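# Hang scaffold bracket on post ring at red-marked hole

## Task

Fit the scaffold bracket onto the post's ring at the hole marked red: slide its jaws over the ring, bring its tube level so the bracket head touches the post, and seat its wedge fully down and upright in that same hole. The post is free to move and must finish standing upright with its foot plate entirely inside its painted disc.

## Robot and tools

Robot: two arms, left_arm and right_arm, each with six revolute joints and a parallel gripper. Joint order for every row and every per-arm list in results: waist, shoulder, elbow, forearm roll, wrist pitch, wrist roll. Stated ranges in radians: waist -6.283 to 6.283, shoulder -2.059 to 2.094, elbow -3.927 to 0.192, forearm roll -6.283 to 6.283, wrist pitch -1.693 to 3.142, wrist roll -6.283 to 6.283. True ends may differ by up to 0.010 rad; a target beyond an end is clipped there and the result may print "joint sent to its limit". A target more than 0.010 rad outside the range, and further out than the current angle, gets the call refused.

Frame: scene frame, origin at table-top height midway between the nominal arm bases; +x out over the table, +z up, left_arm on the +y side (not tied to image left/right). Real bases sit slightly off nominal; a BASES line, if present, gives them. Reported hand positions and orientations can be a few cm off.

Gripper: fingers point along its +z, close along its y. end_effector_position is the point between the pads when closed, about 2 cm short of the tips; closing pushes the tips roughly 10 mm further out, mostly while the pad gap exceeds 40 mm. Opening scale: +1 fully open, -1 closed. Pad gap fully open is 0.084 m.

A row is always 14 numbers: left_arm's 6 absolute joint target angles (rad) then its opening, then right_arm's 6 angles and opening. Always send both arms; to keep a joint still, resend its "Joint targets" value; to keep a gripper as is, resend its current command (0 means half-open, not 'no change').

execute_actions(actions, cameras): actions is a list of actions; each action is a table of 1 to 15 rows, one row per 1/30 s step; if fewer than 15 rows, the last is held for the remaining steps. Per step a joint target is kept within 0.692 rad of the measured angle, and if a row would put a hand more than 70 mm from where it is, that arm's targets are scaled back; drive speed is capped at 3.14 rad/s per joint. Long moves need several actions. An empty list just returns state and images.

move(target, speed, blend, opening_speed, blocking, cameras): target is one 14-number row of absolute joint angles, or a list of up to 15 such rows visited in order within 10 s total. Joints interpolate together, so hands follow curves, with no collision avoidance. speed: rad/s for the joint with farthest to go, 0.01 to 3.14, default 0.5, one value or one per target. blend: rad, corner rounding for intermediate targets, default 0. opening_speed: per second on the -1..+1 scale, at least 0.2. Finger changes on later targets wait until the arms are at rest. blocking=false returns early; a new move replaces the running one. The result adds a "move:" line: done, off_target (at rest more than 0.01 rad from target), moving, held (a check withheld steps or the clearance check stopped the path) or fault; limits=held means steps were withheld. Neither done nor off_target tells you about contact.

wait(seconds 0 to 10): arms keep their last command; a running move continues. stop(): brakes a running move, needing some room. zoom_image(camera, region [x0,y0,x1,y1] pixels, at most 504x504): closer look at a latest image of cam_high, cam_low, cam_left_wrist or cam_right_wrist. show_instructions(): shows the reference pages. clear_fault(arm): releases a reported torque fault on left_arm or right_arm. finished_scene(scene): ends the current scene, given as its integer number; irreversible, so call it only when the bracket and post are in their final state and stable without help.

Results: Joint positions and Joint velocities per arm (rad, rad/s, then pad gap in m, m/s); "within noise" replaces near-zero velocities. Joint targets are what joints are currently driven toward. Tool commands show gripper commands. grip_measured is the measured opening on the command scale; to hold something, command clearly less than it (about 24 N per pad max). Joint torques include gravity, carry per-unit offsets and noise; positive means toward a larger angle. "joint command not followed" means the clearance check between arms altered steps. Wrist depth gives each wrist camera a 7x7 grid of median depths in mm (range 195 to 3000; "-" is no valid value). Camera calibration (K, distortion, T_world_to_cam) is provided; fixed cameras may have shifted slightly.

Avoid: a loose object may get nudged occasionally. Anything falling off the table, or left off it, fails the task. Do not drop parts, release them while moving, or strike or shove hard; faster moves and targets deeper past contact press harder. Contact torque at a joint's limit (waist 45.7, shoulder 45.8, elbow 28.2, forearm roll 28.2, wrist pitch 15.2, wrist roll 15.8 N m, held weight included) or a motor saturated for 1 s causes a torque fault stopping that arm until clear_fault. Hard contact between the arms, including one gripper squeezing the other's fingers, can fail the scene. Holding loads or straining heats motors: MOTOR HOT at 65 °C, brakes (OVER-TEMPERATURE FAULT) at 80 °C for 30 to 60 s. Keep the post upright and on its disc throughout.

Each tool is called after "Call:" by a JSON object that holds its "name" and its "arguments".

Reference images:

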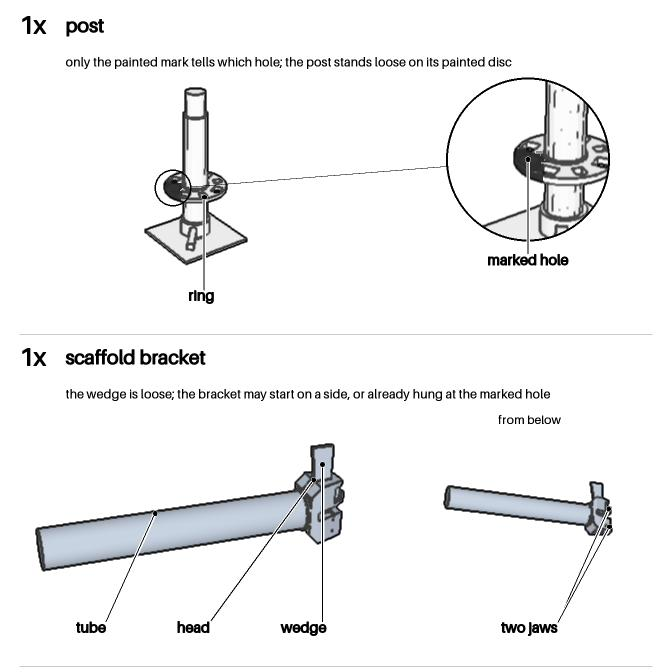

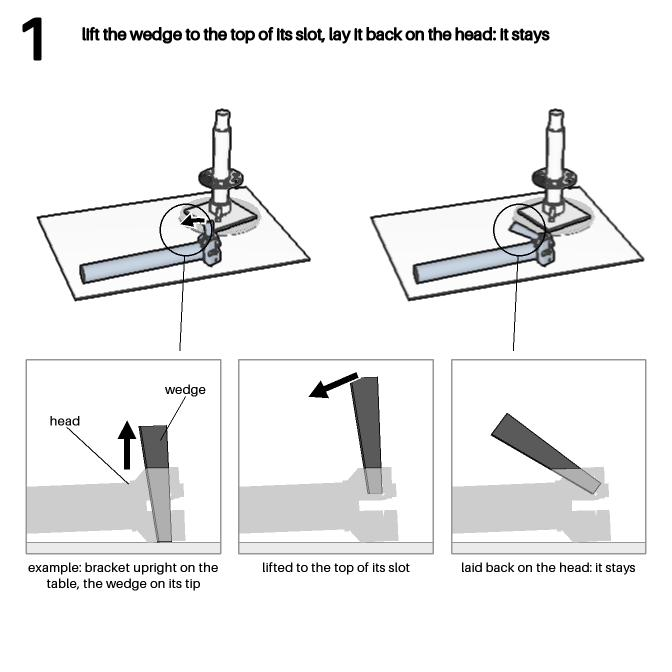

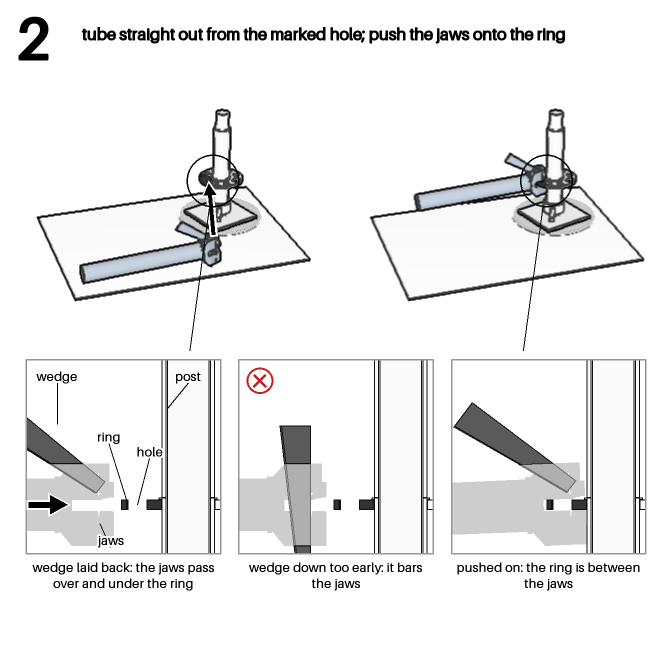

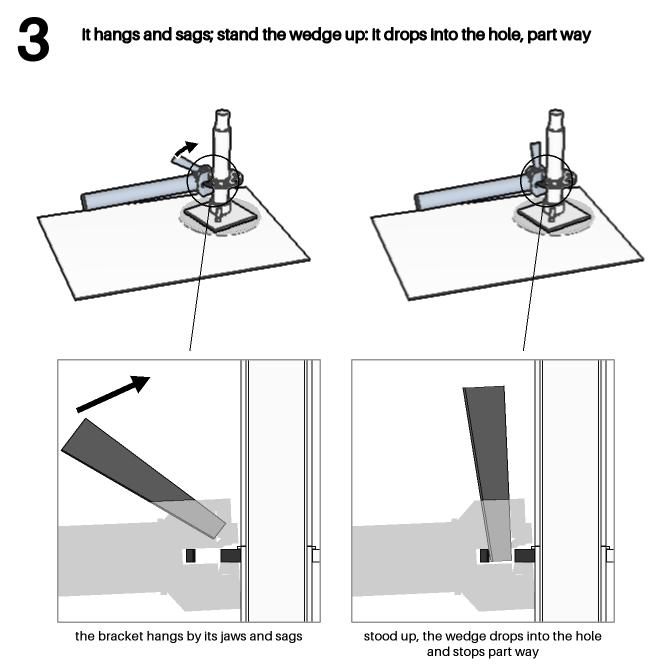

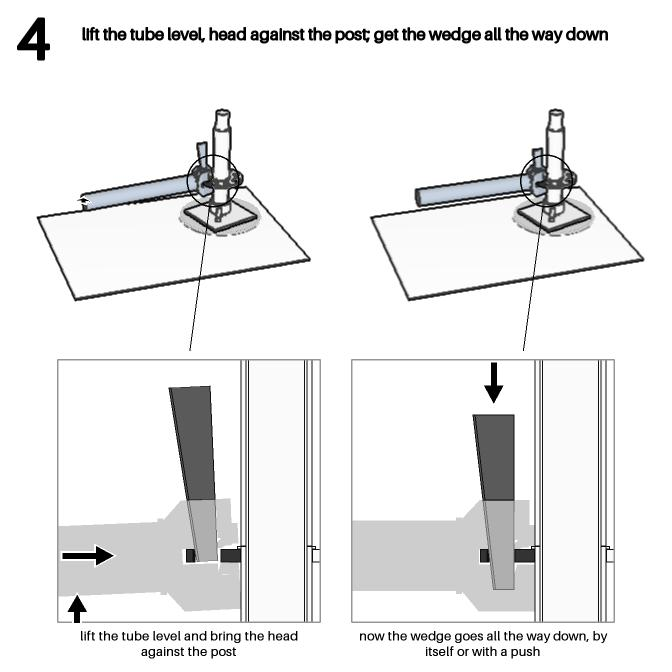

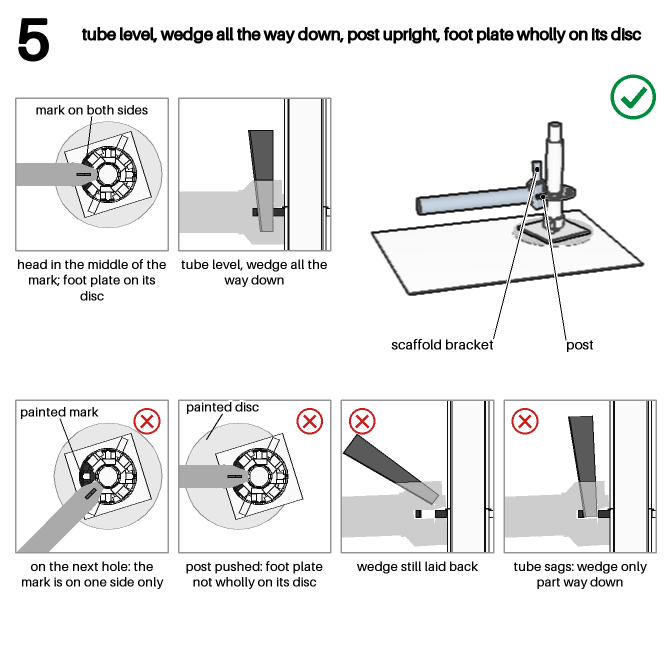

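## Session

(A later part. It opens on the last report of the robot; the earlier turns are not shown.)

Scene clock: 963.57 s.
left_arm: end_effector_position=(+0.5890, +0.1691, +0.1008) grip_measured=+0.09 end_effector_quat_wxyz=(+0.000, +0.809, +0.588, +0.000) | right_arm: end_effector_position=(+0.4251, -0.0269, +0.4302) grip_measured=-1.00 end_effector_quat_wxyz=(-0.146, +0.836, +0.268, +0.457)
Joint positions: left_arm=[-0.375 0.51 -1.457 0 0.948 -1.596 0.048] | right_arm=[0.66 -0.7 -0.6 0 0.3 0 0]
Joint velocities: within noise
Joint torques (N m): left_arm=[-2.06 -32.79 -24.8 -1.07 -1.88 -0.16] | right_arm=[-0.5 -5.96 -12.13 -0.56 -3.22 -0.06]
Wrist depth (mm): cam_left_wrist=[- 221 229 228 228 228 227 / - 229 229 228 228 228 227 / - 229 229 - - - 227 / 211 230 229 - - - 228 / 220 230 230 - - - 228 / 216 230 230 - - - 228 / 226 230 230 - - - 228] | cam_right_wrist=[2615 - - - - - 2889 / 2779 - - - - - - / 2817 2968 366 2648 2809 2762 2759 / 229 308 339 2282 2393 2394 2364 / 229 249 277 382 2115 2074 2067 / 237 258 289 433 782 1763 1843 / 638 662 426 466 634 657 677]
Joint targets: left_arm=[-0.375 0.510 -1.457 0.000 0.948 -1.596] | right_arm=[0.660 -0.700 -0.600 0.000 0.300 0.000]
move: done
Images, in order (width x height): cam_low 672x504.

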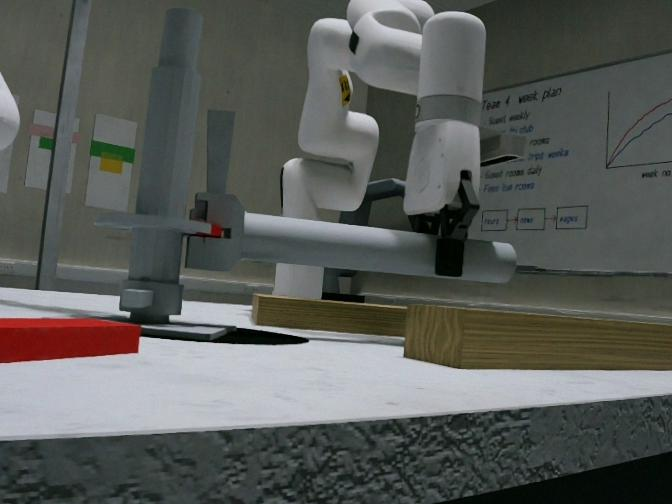

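Call:
{"name": "move", "arguments": {"target": [[-0.385,0.5098,-1.4574,0,0.9476,-1.606,-1,0.66,-0.7,-0.6,0,0.3,0,-1]], "speed": [0.02]}}

Call:
{"name": "zoom_image", "arguments": {"camera": "cam_low", "region": [150, 80, 350, 280]}}

Call:
{"name": "zoom_image", "arguments": {"camera": "cam_high", "region": [290, 150, 370, 230]}}

Scene clock: 970.63 s.
left_arm: end_effector_position=(+0.5870, +0.1637, +0.1008) grip_measured=+0.09 end_effector_quat_wxyz=(+0.000, +0.809, +0.588, +0.000) | right_arm: end_effector_position=(+0.4251, -0.0269, +0.4302) grip_measured=-1.00 end_effector_quat_wxyz=(-0.146, +0.836, +0.268, +0.457)
Joint positions: left_arm=[-0.385 0.51 -1.457 0 0.948 -1.606 0.048] | right_arm=[0.66 -0.7 -0.6 0 0.3 0 0]
Joint velocities: within noise
Joint torques (N m): left_arm=[-6.05 -32.34 -24.62 -2.45 -1.74 -0.19] | right_arm=[-0.34 -6.05 -12.04 -0.42 -3.24 -0.02]
Wrist depth (mm): cam_left_wrist=[- 223 229 228 228 228 227 / - 229 229 229 228 228 227 / - 229 229 - - - 228 / 213 230 230 - - - 228 / 212 230 230 - - - 228 / 218 230 230 - - - 228 / 229 230 230 - - - 228] | cam_right_wrist=[2623 - - - - - 2909 / 2746 - - - - - - / 2817 2849 359 2648 2800 2794 2729 / 226 309 336 362 2393 2374 2395 / 225 245 274 373 2062 2071 2078 / 233 253 281 408 779 1780 1838 / 639 637 423 456 631 658 680]
Joint targets: left_arm=[-0.385 0.510 -1.457 0.000 0.948 -1.606] | right_arm=[0.660 -0.700 -0.600 0.000 0.300 0.000]
move: done
camera_calibration:
cam_left_wrist: T_world_to_cam=[[0.951376, -0.30794, -0.00747474, -0.476217], [-0.307899, -0.951399, 0.00613573, 0.402266], [-0.0090009, -0.00353592, -0.999953, 0.237424], [0, 0, 0, 1]] pos_world=[0.579056, 0.236909, 0.231385]
cam_right_wrist: T_world_to_cam=[[0.591507, -0.806167, -0.0146119, -0.2318], [-0.441673, -0.3088, -0.842358, 0.612328], [0.674569, 0.504715, -0.53872, 0.0855581], [0, 0, 0, 1]] pos_world=[0.349845, -0.0409648, 0.558504]

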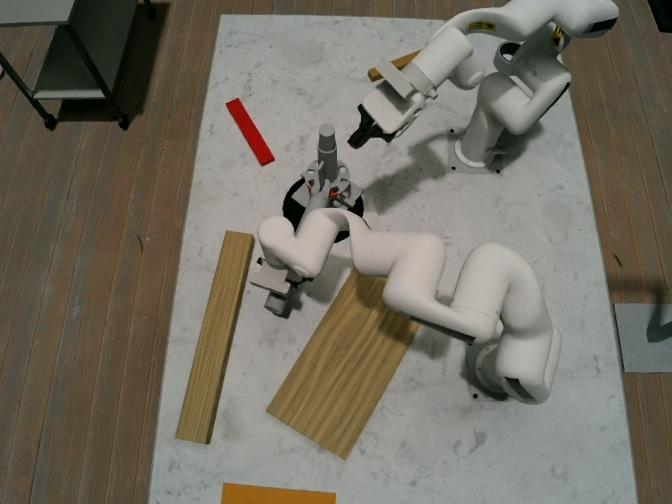

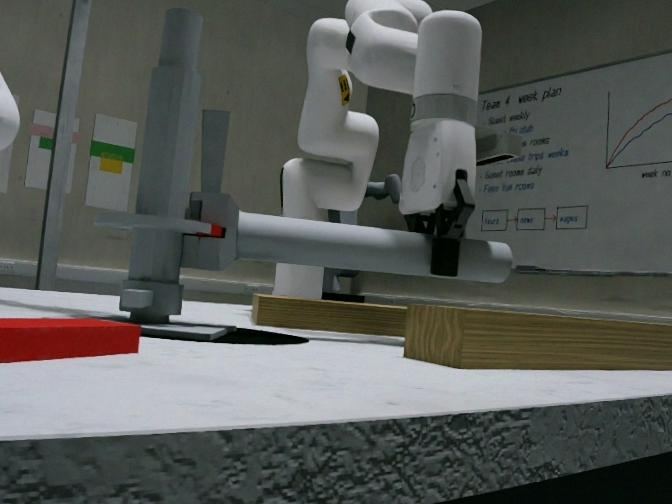

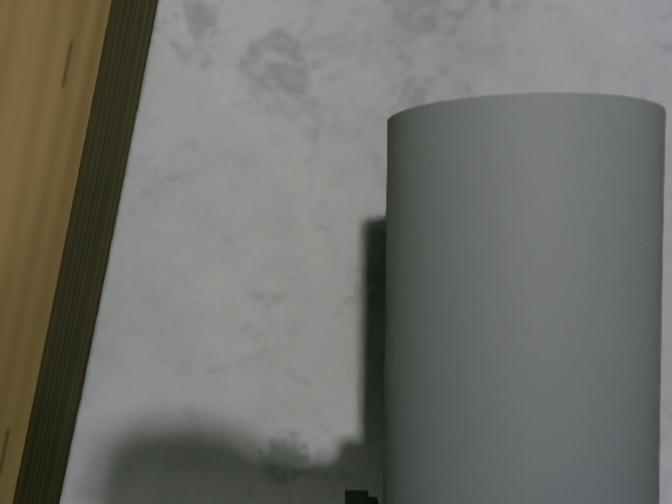

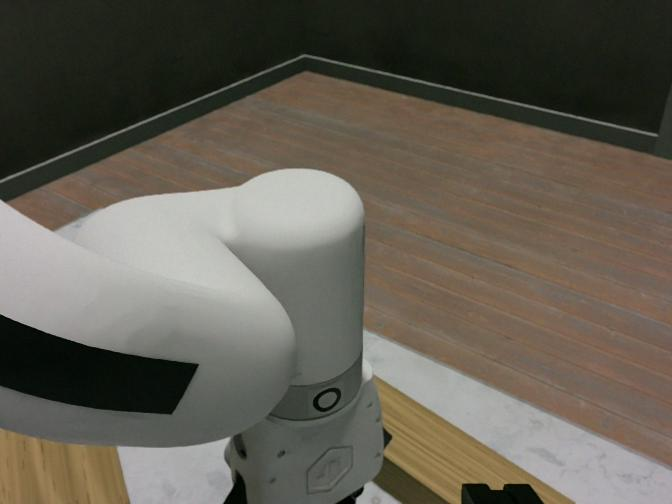

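Scaled by 2.520 from the camera's 672x504 image, which has a finer 960x720 frame.

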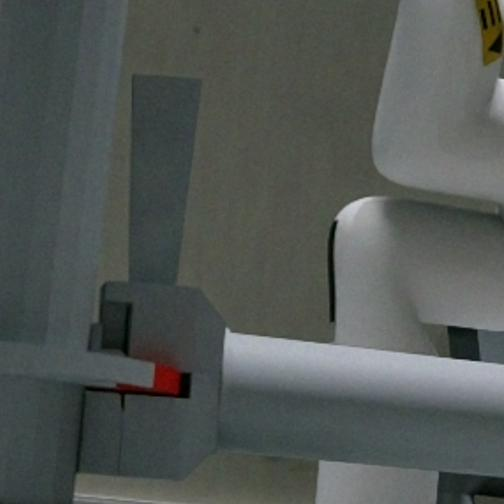

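Scaled by 6.300 from the camera's 672x504 image, which has a finer 960x720 frame.

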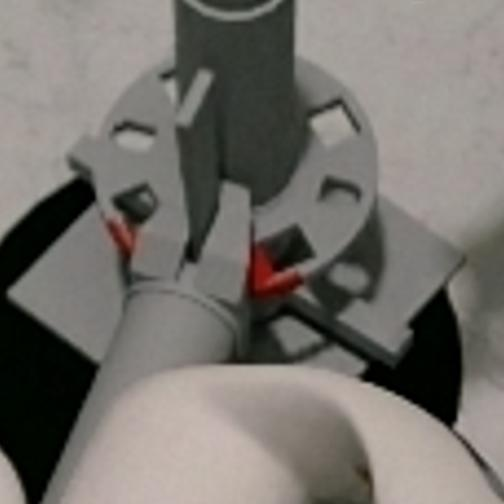

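Call:
{"name": "move", "arguments": {"target": [[-0.385,0.5098,-1.4574,0,0.9476,-1.606,-1,0.66,0.0,-1.7,0,1.7,0,-1],[-0.385,0.5098,-1.4574,0,0.9476,-1.606,-1,0.66,0.4781,-1.923,0,1.8449,0,-1],[-0.385,0.5098,-1.4574,0,0.9476,-1.606,-1,0.4758,0.4781,-1.923,0,1.8449,0,-1]], "speed": [0.7,0.5,0.25]}}

Call:
{"name": "zoom_image", "arguments": {"camera": "cam_high", "region": [270, 130, 370, 230]}}

Call:
{"name": "zoom_image", "arguments": {"camera": "cam_low", "region": [120, 50, 320, 250]}}

Scene clock: 985.43 s.
left_arm: end_effector_position=(+0.5870, +0.1635, +0.1008) grip_measured=+0.09 end_effector_quat_wxyz=(+0.000, +0.809, +0.588, +0.000) | right_arm: end_effector_position=(+0.5031, -0.0836, +0.2676) grip_measured=-1.00 end_effector_quat_wxyz=(+0.043, +0.957, +0.212, -0.194)
Joint positions: left_arm=[-0.385 0.51 -1.457 0 0.948 -1.606 0.048] | right_arm=[0.476 0.478 -1.923 0 1.845 0 0]
Joint velocities: within noise
Joint torques (N m): left_arm=[-5.54 -33.3 -25.36 -2.26 -1.94 0.03] | right_arm=[-0.59 -22.94 -10.88 -0.22 -0.75 -0.11]
Wrist depth (mm): cam_left_wrist=[- 224 229 229 228 228 227 / - 229 229 228 228 228 227 / - 229 229 - - - 227 / 213 230 229 - - - 228 / 213 230 230 - - - 228 / 219 230 230 - - - 228 / 229 230 230 - - - 228] | cam_right_wrist=[351 225 230 344 343 341 342 / 364 364 234 244 356 354 355 / 374 379 378 247 253 333 336 / 359 394 393 254 244 273 280 / 412 411 410 409 217 243 297 / 437 437 437 - - 206 419 / 461 458 458 456 - - -]
Joint targets: left_arm=[-0.385 0.510 -1.457 0.000 0.948 -1.606] | right_arm=[0.476 0.478 -1.923 0.000 1.845 0.000]
move: done
camera_calibration:
cam_left_wrist: T_world_to_cam=[[0.951309, -0.30815, -0.00737826, -0.476212], [-0.30811, -0.951331, 0.00610651, 0.402188], [-0.00890089, -0.00353586, -0.999954, 0.237366], [0, 0, 0, 1]] pos_world=[0.579056, 0.236709, 0.231386]
cam_right_wrist: T_world_to_cam=[[0.4115, -0.911288, -0.0148966, -0.244171], [-0.837637, -0.384583, 0.387893, 0.35595], [-0.359211, -0.14714, -0.921584, 0.542049], [0, 0, 0, 1]] pos_world=[0.593343, -0.00586089, 0.357836]

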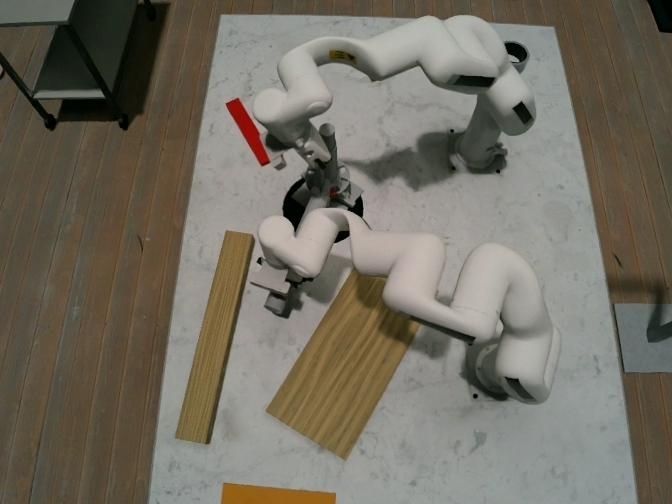

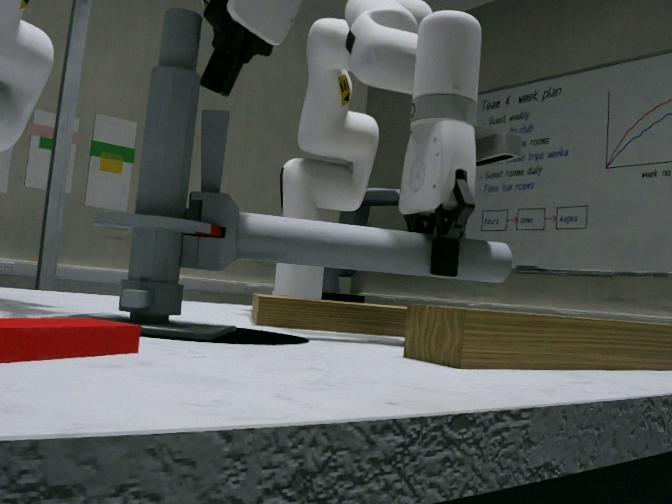

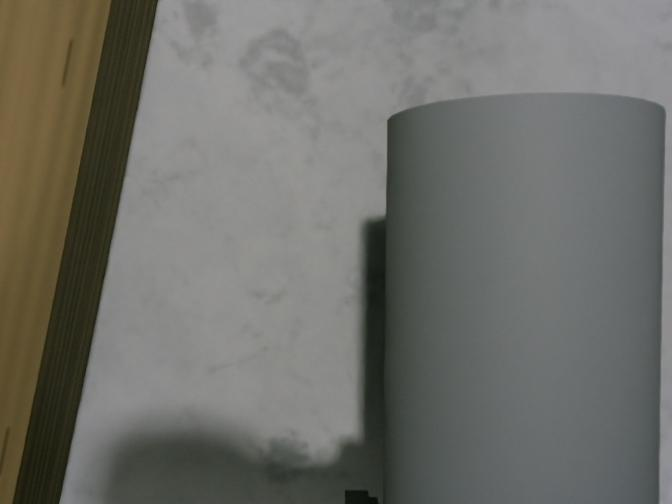

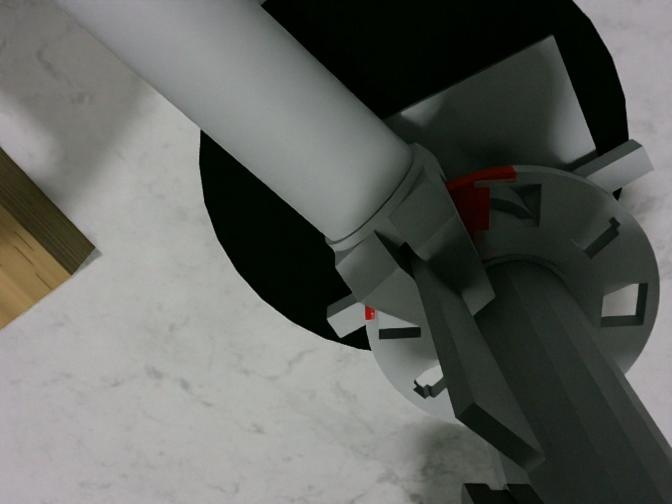

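Scaled by 5.040 from the camera's 672x504 image, which has a finer 960x720 frame.

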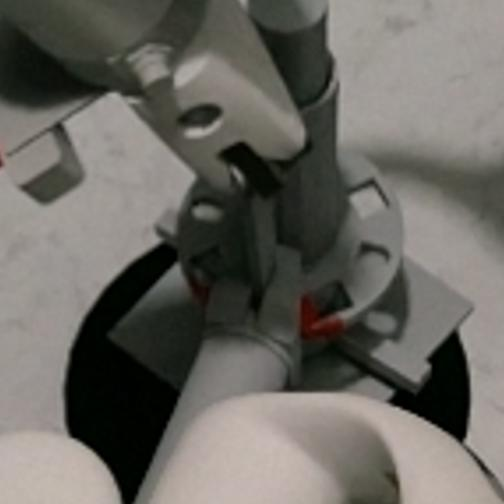

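Scaled by 2.520 from the camera's 672x504 image, which has a finer 960x720 frame.

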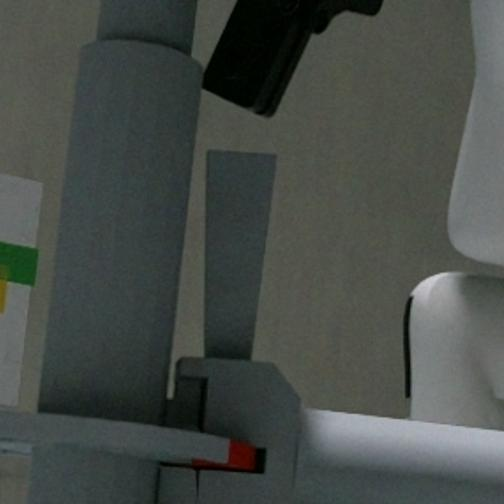

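Call:
{"name": "move", "arguments": {"target": [[-0.385,0.5098,-1.4574,0,0.9476,-1.606,-1,0.4758,0.4727,-1.8695,0,1.7968,0,-1],[-0.385,0.5098,-1.4574,0,0.9476,-1.606,-1,0.4758,0.472,-1.8537,0,1.7817,0,-1]], "speed": [0.15,0.03], "cameras": ["cam_low"]}}

Call:
{"name": "zoom_image", "arguments": {"camera": "cam_low", "region": [120, 50, 320, 250]}}

Scene clock: 995.50 s.
left_arm: end_effector_position=(+0.5870, +0.1635, +0.1008) grip_measured=+0.09 end_effector_quat_wxyz=(+0.000, +0.809, +0.588, +0.000) | right_arm: end_effector_position=(+0.5032, -0.0837, +0.2477) grip_measured=-1.00 end_effector_quat_wxyz=(+0.043, +0.957, +0.212, -0.193)
Joint positions: left_arm=[-0.385 0.51 -1.457 0 0.948 -1.606 0.048] | right_arm=[0.476 0.47 -1.854 0 1.782 0 0]
Joint velocities: within noise
Joint torques (N m): left_arm=[-5.07 -33.21 -25.27 -2.2 -2.06 0.08] | right_arm=[1.19 2.03 2.88 1.1 -4.56 -0.21]
Wrist depth (mm): cam_left_wrist=[- 223 229 228 228 228 227 / - 229 229 228 228 228 228 / - 229 229 - - - 228 / 213 229 229 - - - 228 / 212 230 230 - - - 228 / 219 230 230 - - - 228 / 229 230 230 - - - 228] | cam_right_wrist=[214 207 215 326 326 325 325 / 345 221 217 231 337 336 337 / 358 359 232 229 240 251 316 / 355 373 373 235 223 257 259 / 390 390 389 233 226 237 265 / 414 413 412 - - 211 275 / 435 434 433 - - - -]
Joint targets: left_arm=[-0.385 0.510 -1.457 0.000 0.948 -1.606] | right_arm=[0.476 0.472 -1.854 0.000 1.782 0.000]
move: done
Images, in order (width x height): cam_low 672x504.

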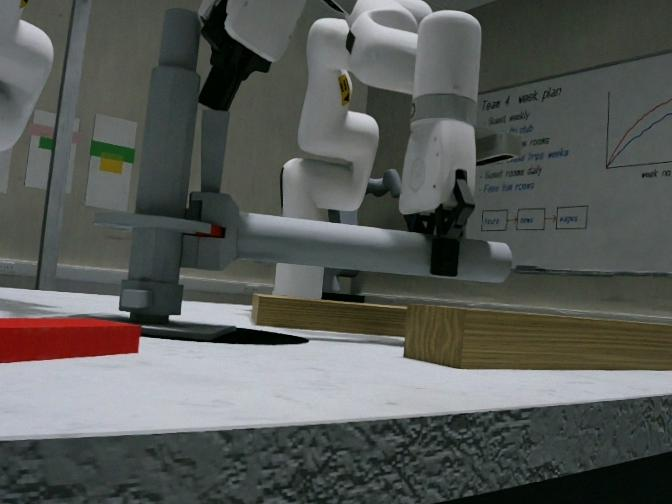

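Scaled by 2.520 from the camera's 672x504 image, which has a finer 960x720 frame.

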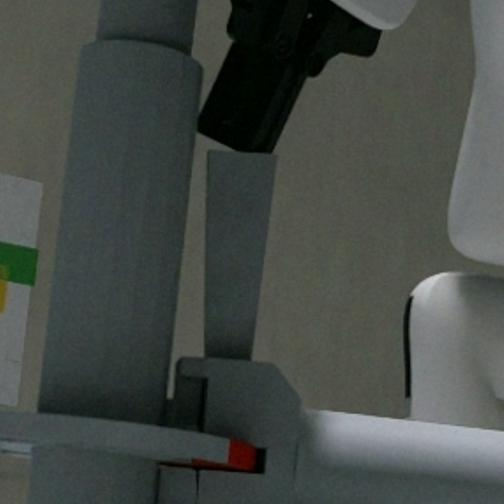

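Call:
{"name": "move", "arguments": {"target": [[-0.385,0.5098,-1.4574,0,0.9476,-1.606,-1,0.4874,0.4975,-1.8939,0,1.7964,0,-1]], "speed": [0.03], "cameras": ["cam_low"]}}

Call:
{"name": "zoom_image", "arguments": {"camera": "cam_low", "region": [120, 50, 320, 250]}}

Scene clock: 1028.80 s.
left_arm: end_effector_position=(+0.5870, +0.1635, +0.1008) grip_measured=+0.09 end_effector_quat_wxyz=(+0.000, +0.809, +0.588, +0.000) | right_arm: end_effector_position=(+0.5057, -0.0760, +0.2481) grip_measured=-1.00 end_effector_quat_wxyz=(+0.044, +0.956, +0.218, -0.193)
Joint positions: left_arm=[-0.385 0.51 -1.457 0 0.948 -1.606 0.048] | right_arm=[0.487 0.495 -1.894 0 1.796 0 0]
Joint velocities: within noise
Joint torques (N m): left_arm=[-10.86 -35.05 -26.43 -4.66 -2.27 -0.02] | right_arm=[2.01 1.04 1.43 1.13 -3.47 -0.33]
Wrist depth (mm): cam_left_wrist=[- 223 229 228 228 228 227 / - 229 229 229 228 228 227 / - 229 229 - - - 228 / 213 229 229 - - - 228 / 222 230 230 - - - 228 / 218 230 229 - - - 228 / 228 230 230 - - - 228] | cam_right_wrist=[211 207 215 327 326 326 325 / 345 344 217 230 338 336 338 / 359 359 237 229 245 344 345 / 351 374 373 238 229 260 259 / 391 391 389 237 227 237 265 / 415 414 413 - - 217 279 / 436 434 433 - - - -]
Joint targets: left_arm=[-0.385 0.510 -1.457 0.000 0.948 -1.606] | right_arm=[0.487 0.498 -1.894 0.000 1.796 0.000]
move: done
Images, in order (width x height): cam_low 672x504.

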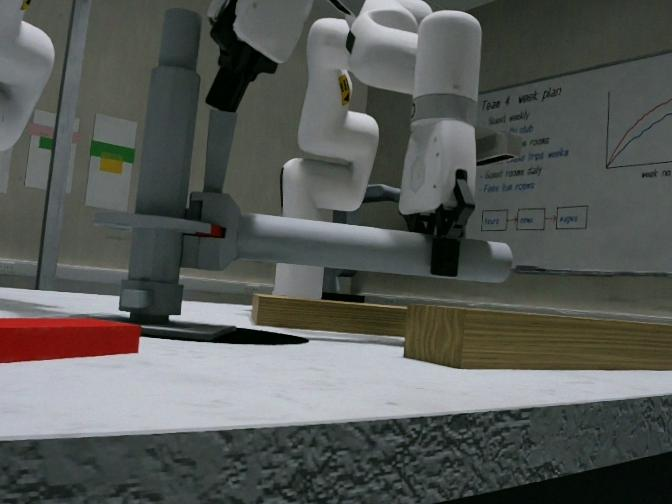

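Scaled by 2.520 from the camera's 672x504 image, which has a finer 960x720 frame.

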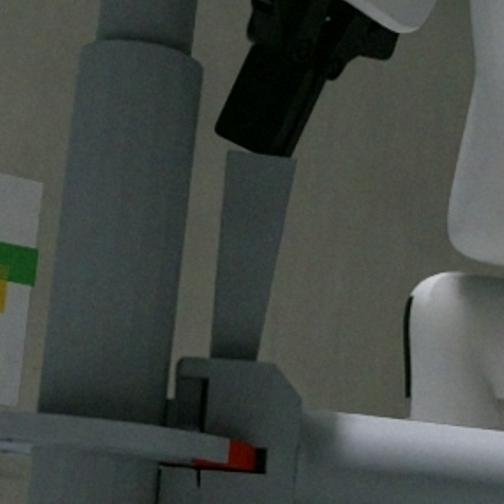

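Call:
{"name": "move", "arguments": {"target": [[-0.385,0.5098,-1.4574,0,0.9476,-1.606,-1,0.501,0.5297,-1.9463,0,1.8166,0,-1]], "speed": [0.03], "cameras": ["cam_low"]}}

Call:
{"name": "zoom_image", "arguments": {"camera": "cam_low", "region": [120, 50, 320, 250]}}

Scene clock: 1051.60 s.
left_arm: end_effector_position=(+0.5870, +0.1635, +0.1008) grip_measured=+0.09 end_effector_quat_wxyz=(+0.000, +0.809, +0.588, +0.000) | right_arm: end_effector_position=(+0.5087, -0.0669, +0.2483) grip_measured=-1.00 end_effector_quat_wxyz=(+0.045, +0.954, +0.224, -0.193)
Joint positions: left_arm=[-0.385 0.51 -1.457 0 0.948 -1.606 0.048] | right_arm=[0.501 0.529 -1.946 0 1.817 0 0]
Joint velocities: within noise
Joint torques (N m): left_arm=[-8.33 -33.86 -25.62 -3.95 -2.14 0.16] | right_arm=[0.73 -6.08 -1 -0.22 -1.51 -0.26]
Wrist depth (mm): cam_left_wrist=[- 223 229 228 228 228 227 / - 229 229 229 228 228 227 / - 230 229 - - - 228 / 213 230 229 - - - 228 / 212 230 230 - - - 228 / 218 230 230 - - - 228 / 229 230 230 - - - 228] | cam_right_wrist=[212 206 213 326 326 325 324 / 345 344 216 228 340 336 337 / 356 359 229 229 275 349 349 / 345 374 373 238 235 255 259 / 347 390 389 247 233 248 267 / 415 414 413 407 - 226 235 / 436 434 434 - 439 205 -]
Joint targets: left_arm=[-0.385 0.510 -1.457 0.000 0.948 -1.606] | right_arm=[0.501 0.530 -1.946 0.000 1.817 0.000]
move: done
Images, in order (width x height): cam_low 672x504.

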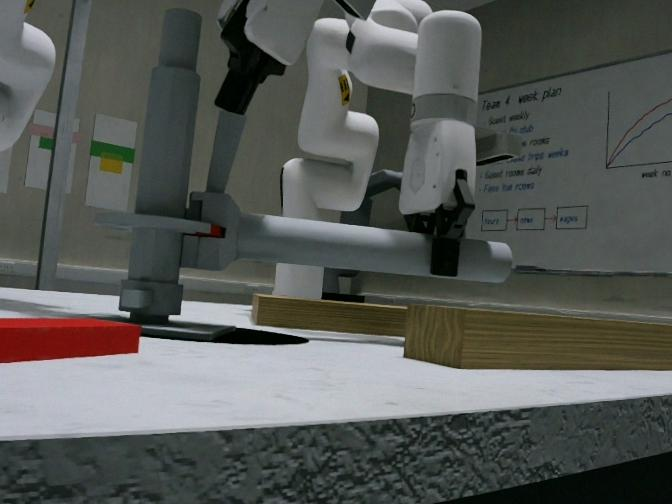

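Scaled by 2.520 from the camera's 672x504 image, which has a finer 960x720 frame.

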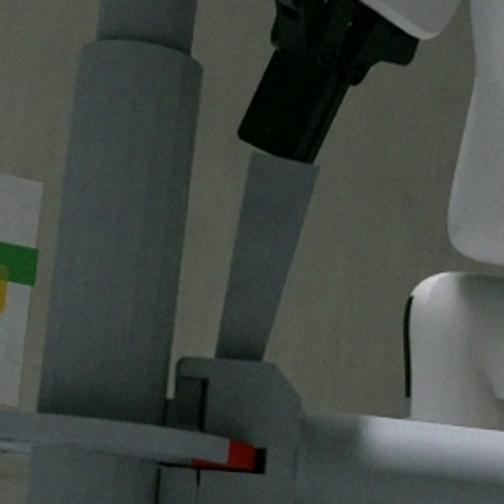

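Call:
{"name": "move", "arguments": {"target": [[-0.385,0.5098,-1.4574,0,0.9476,-1.606,-1,0.501,0.3547,-1.8372,0,1.7325,0,-1],[-0.385,0.5098,-1.4574,0,0.9476,-1.606,-1,0.501,0.3547,-1.8372,0,1.7325,-0.796,0.3]], "speed": [0.15,0.4]}}

Call:
{"name": "zoom_image", "arguments": {"camera": "cam_high", "region": [270, 110, 370, 210]}}

Call:
{"name": "zoom_image", "arguments": {"camera": "cam_low", "region": [120, 0, 320, 200]}}

Scene clock: 1089.03 s.
left_arm: end_effector_position=(+0.5870, +0.1635, +0.1008) grip_measured=+0.09 end_effector_quat_wxyz=(+0.000, +0.809, +0.588, +0.000) | right_arm: end_effector_position=(+0.5052, -0.0686, +0.2997) grip_measured=+0.29 end_effector_quat_wxyz=(-0.021, +0.802, +0.583, -0.123)
Joint positions: left_arm=[-0.385 0.51 -1.457 0 0.948 -1.606 0.048] | right_arm=[0.501 0.355 -1.837 0 1.732 -0.796 0.056]
Joint velocities: within noise
Joint torques (N m): left_arm=[-1.68 -32.78 -24.61 -1.07 -1.73 -0.04] | right_arm=[-0.7 -21.65 -10.98 -0.26 -1.24 -0.23]
Wrist depth (mm): cam_left_wrist=[- 224 229 229 228 228 227 / - 229 229 228 228 228 227 / - 229 229 - - - 228 / 213 229 229 - - - 228 / 212 230 229 - - - 228 / 219 230 230 - - - 228 / 229 230 230 - - - 228] | cam_right_wrist=[405 395 399 410 400 274 378 / 455 404 423 418 408 281 386 / 467 452 440 428 417 288 393 / 477 461 448 435 421 296 400 / 486 470 457 442 297 292 401 / 497 482 467 455 333 289 318 / 510 493 479 465 338 252 320]
Joint targets: left_arm=[-0.385 0.510 -1.457 0.000 0.948 -1.606] | right_arm=[0.501 0.355 -1.837 0.000 1.733 -0.796]
move: done
camera_calibration:
cam_left_wrist: T_world_to_cam=[[0.951309, -0.30815, -0.00737826, -0.476212], [-0.30811, -0.951331, 0.00610651, 0.402188], [-0.00890089, -0.00353586, -0.999954, 0.237366], [0, 0, 0, 1]] pos_world=[0.579056, 0.236709, 0.231386]
cam_right_wrist: T_world_to_cam=[[0.925509, -0.325419, -0.193739, -0.396752], [-0.294405, -0.939988, 0.172475, 0.1031], [-0.23824, -0.10259, -0.965773, 0.529787], [0, 0, 0, 1]] pos_world=[0.523767, 0.0221533, 0.417005]

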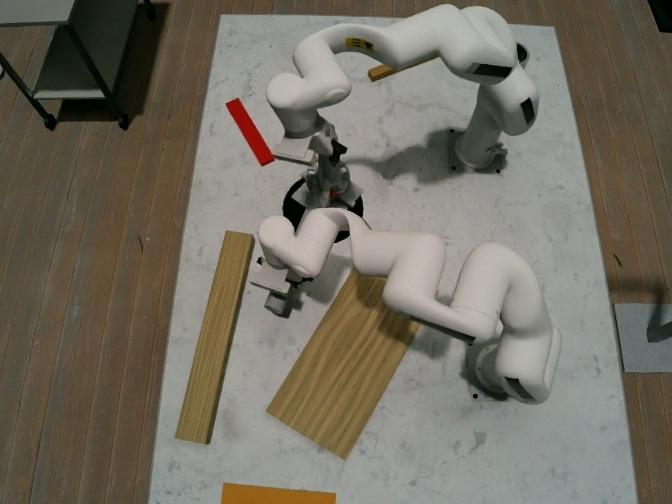

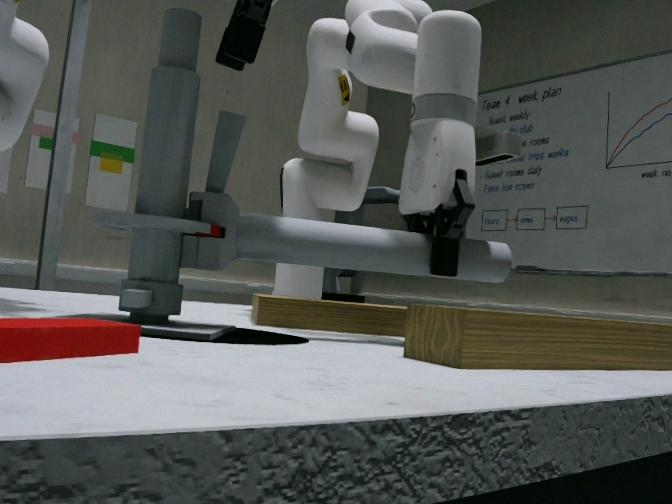

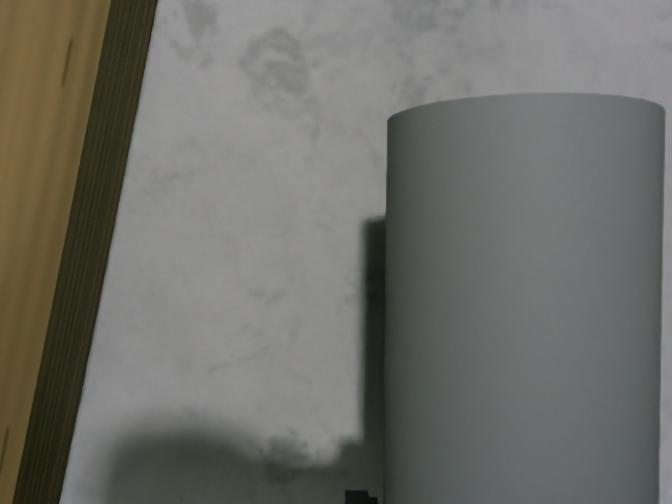

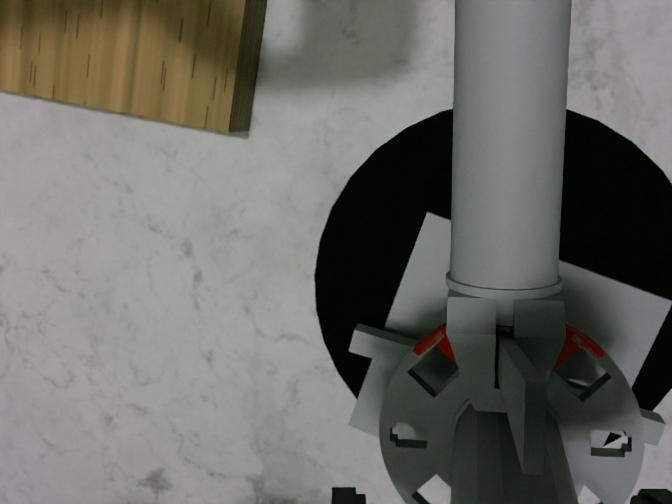

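Scaled by 5.040 from the camera's 672x504 image, which has a finer 960x720 frame.

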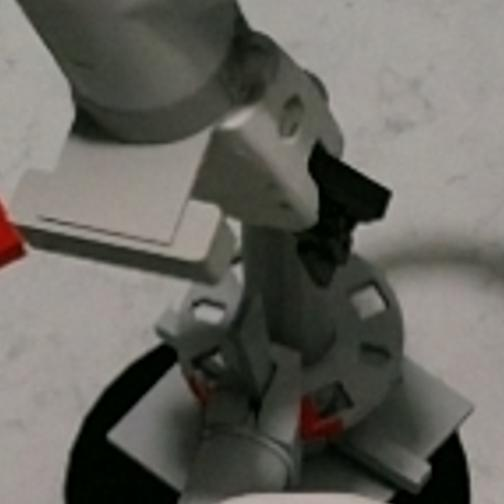

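Scaled by 2.520 from the camera's 672x504 image, which has a finer 960x720 frame.

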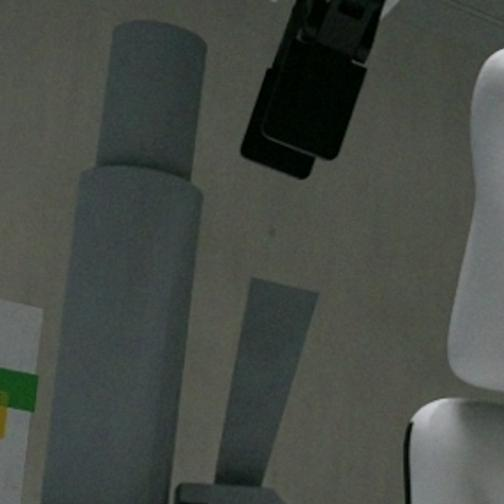

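Call:
{"name": "move", "arguments": {"target": [[-0.385,0.5098,-1.4574,0,0.9476,-1.606,-1,0.4829,0.374,-1.7505,0,1.6265,-0.814,0.3]], "speed": [0.15]}}

Call:
{"name": "zoom_image", "arguments": {"camera": "cam_right_wrist", "region": [320, 250, 672, 504]}}

Call:
{"name": "zoom_image", "arguments": {"camera": "cam_low", "region": [120, 0, 320, 200]}}

Scene clock: 1112.07 s.
left_arm: end_effector_position=(+0.5870, +0.1635, +0.1008) grip_measured=+0.09 end_effector_quat_wxyz=(+0.000, +0.809, +0.588, +0.000) | right_arm: end_effector_position=(+0.5162, -0.0735, +0.2598) grip_measured=+0.29 end_effector_quat_wxyz=(-0.023, +0.803, +0.583, -0.123)
Joint positions: left_arm=[-0.385 0.51 -1.457 0 0.948 -1.606 0.048] | right_arm=[0.483 0.374 -1.751 0 1.627 -0.814 0.056]
Joint velocities: within noise
Joint torques (N m): left_arm=[-1.66 -32.95 -24.43 -0.92 -1.8 0.02] | right_arm=[-0.84 -21.81 -11.16 -0.29 -1.55 -0.27]
Wrist depth (mm): cam_left_wrist=[- 224 229 228 228 228 227 / - 229 229 229 228 228 227 / - 229 229 - - - 227 / 213 230 229 - - - 228 / 212 230 230 - - - 228 / 219 230 230 - - - 228 / 229 230 230 - - - 228] | cam_right_wrist=[363 354 378 370 249 239 343 / 412 361 387 379 254 244 350 / 422 411 398 386 260 253 355 / 431 417 406 393 265 259 361 / 440 425 413 401 259 261 362 / 449 435 422 365 - 248 368 / 462 445 433 - - 281 280]
Joint targets: left_arm=[-0.385 0.510 -1.457 0.000 0.948 -1.606] | right_arm=[0.483 0.374 -1.750 0.000 1.627 -0.814]
move: done
camera_calibration:
cam_left_wrist: T_world_to_cam=[[0.951309, -0.30815, -0.00737826, -0.476212], [-0.30811, -0.951331, 0.00610651, 0.402188], [-0.00890089, -0.00353586, -0.999954, 0.237366], [0, 0, 0, 1]] pos_world=[0.579056, 0.236709, 0.231386]
cam_right_wrist: T_world_to_cam=[[0.924946, -0.325163, -0.196834, -0.415197], [-0.294635, -0.940516, 0.169176, 0.109472], [-0.240136, -0.0984847, -0.965731, 0.494612], [0, 0, 0, 1]] pos_world=[0.535063, 0.016665, 0.377417]

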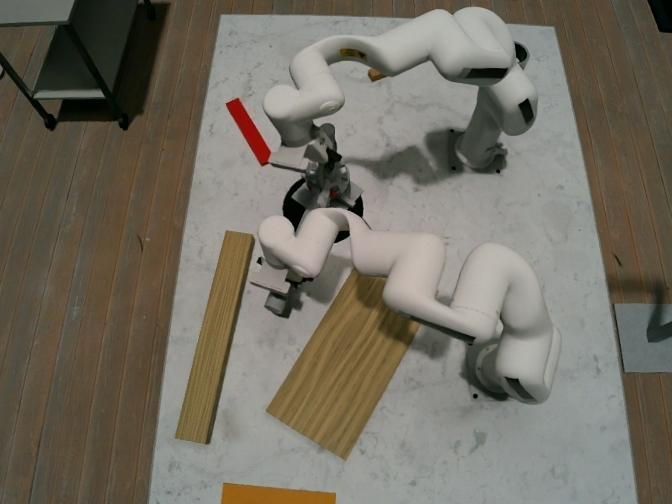

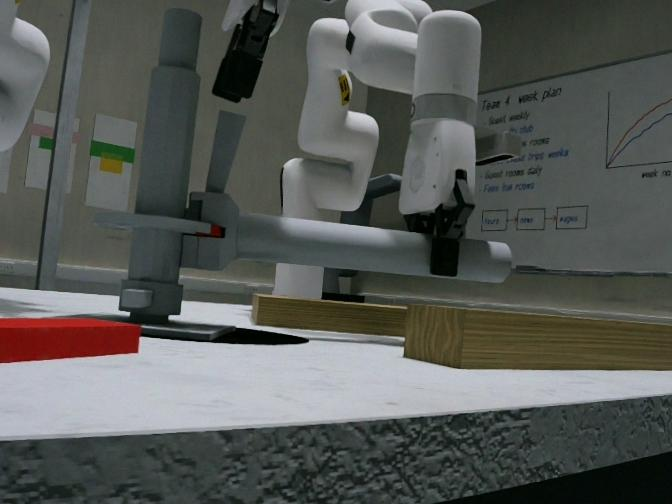

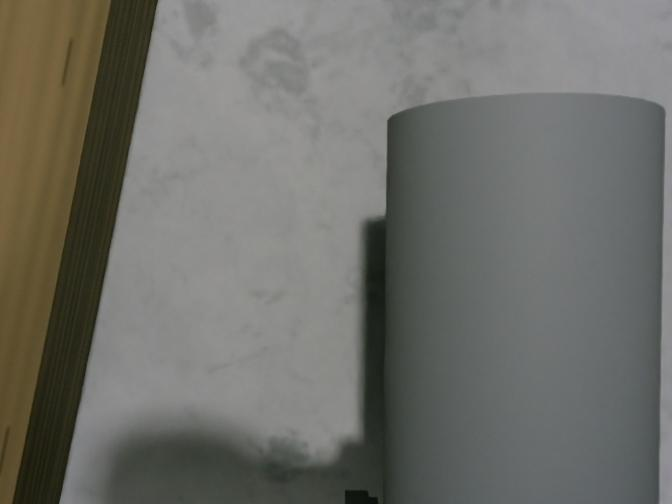

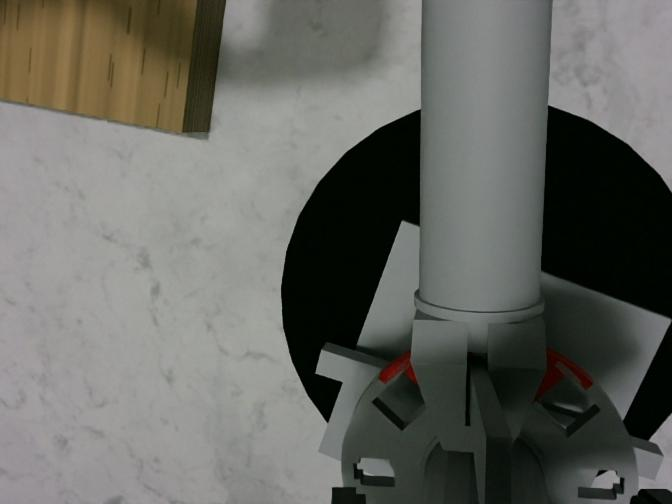

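Scaled by 1.432 from the camera's 672x504 image, which has a finer 960x720 frame.

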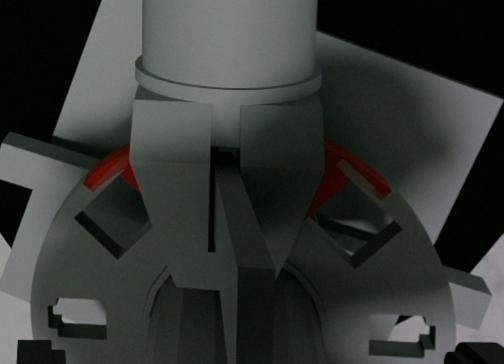

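Scaled by 2.520 from the camera's 672x504 image, which has a finer 960x720 frame.

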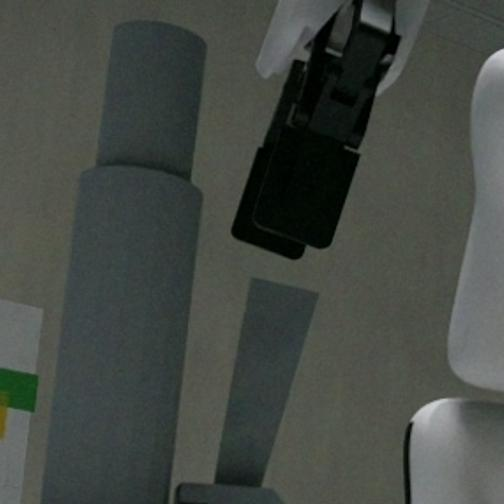

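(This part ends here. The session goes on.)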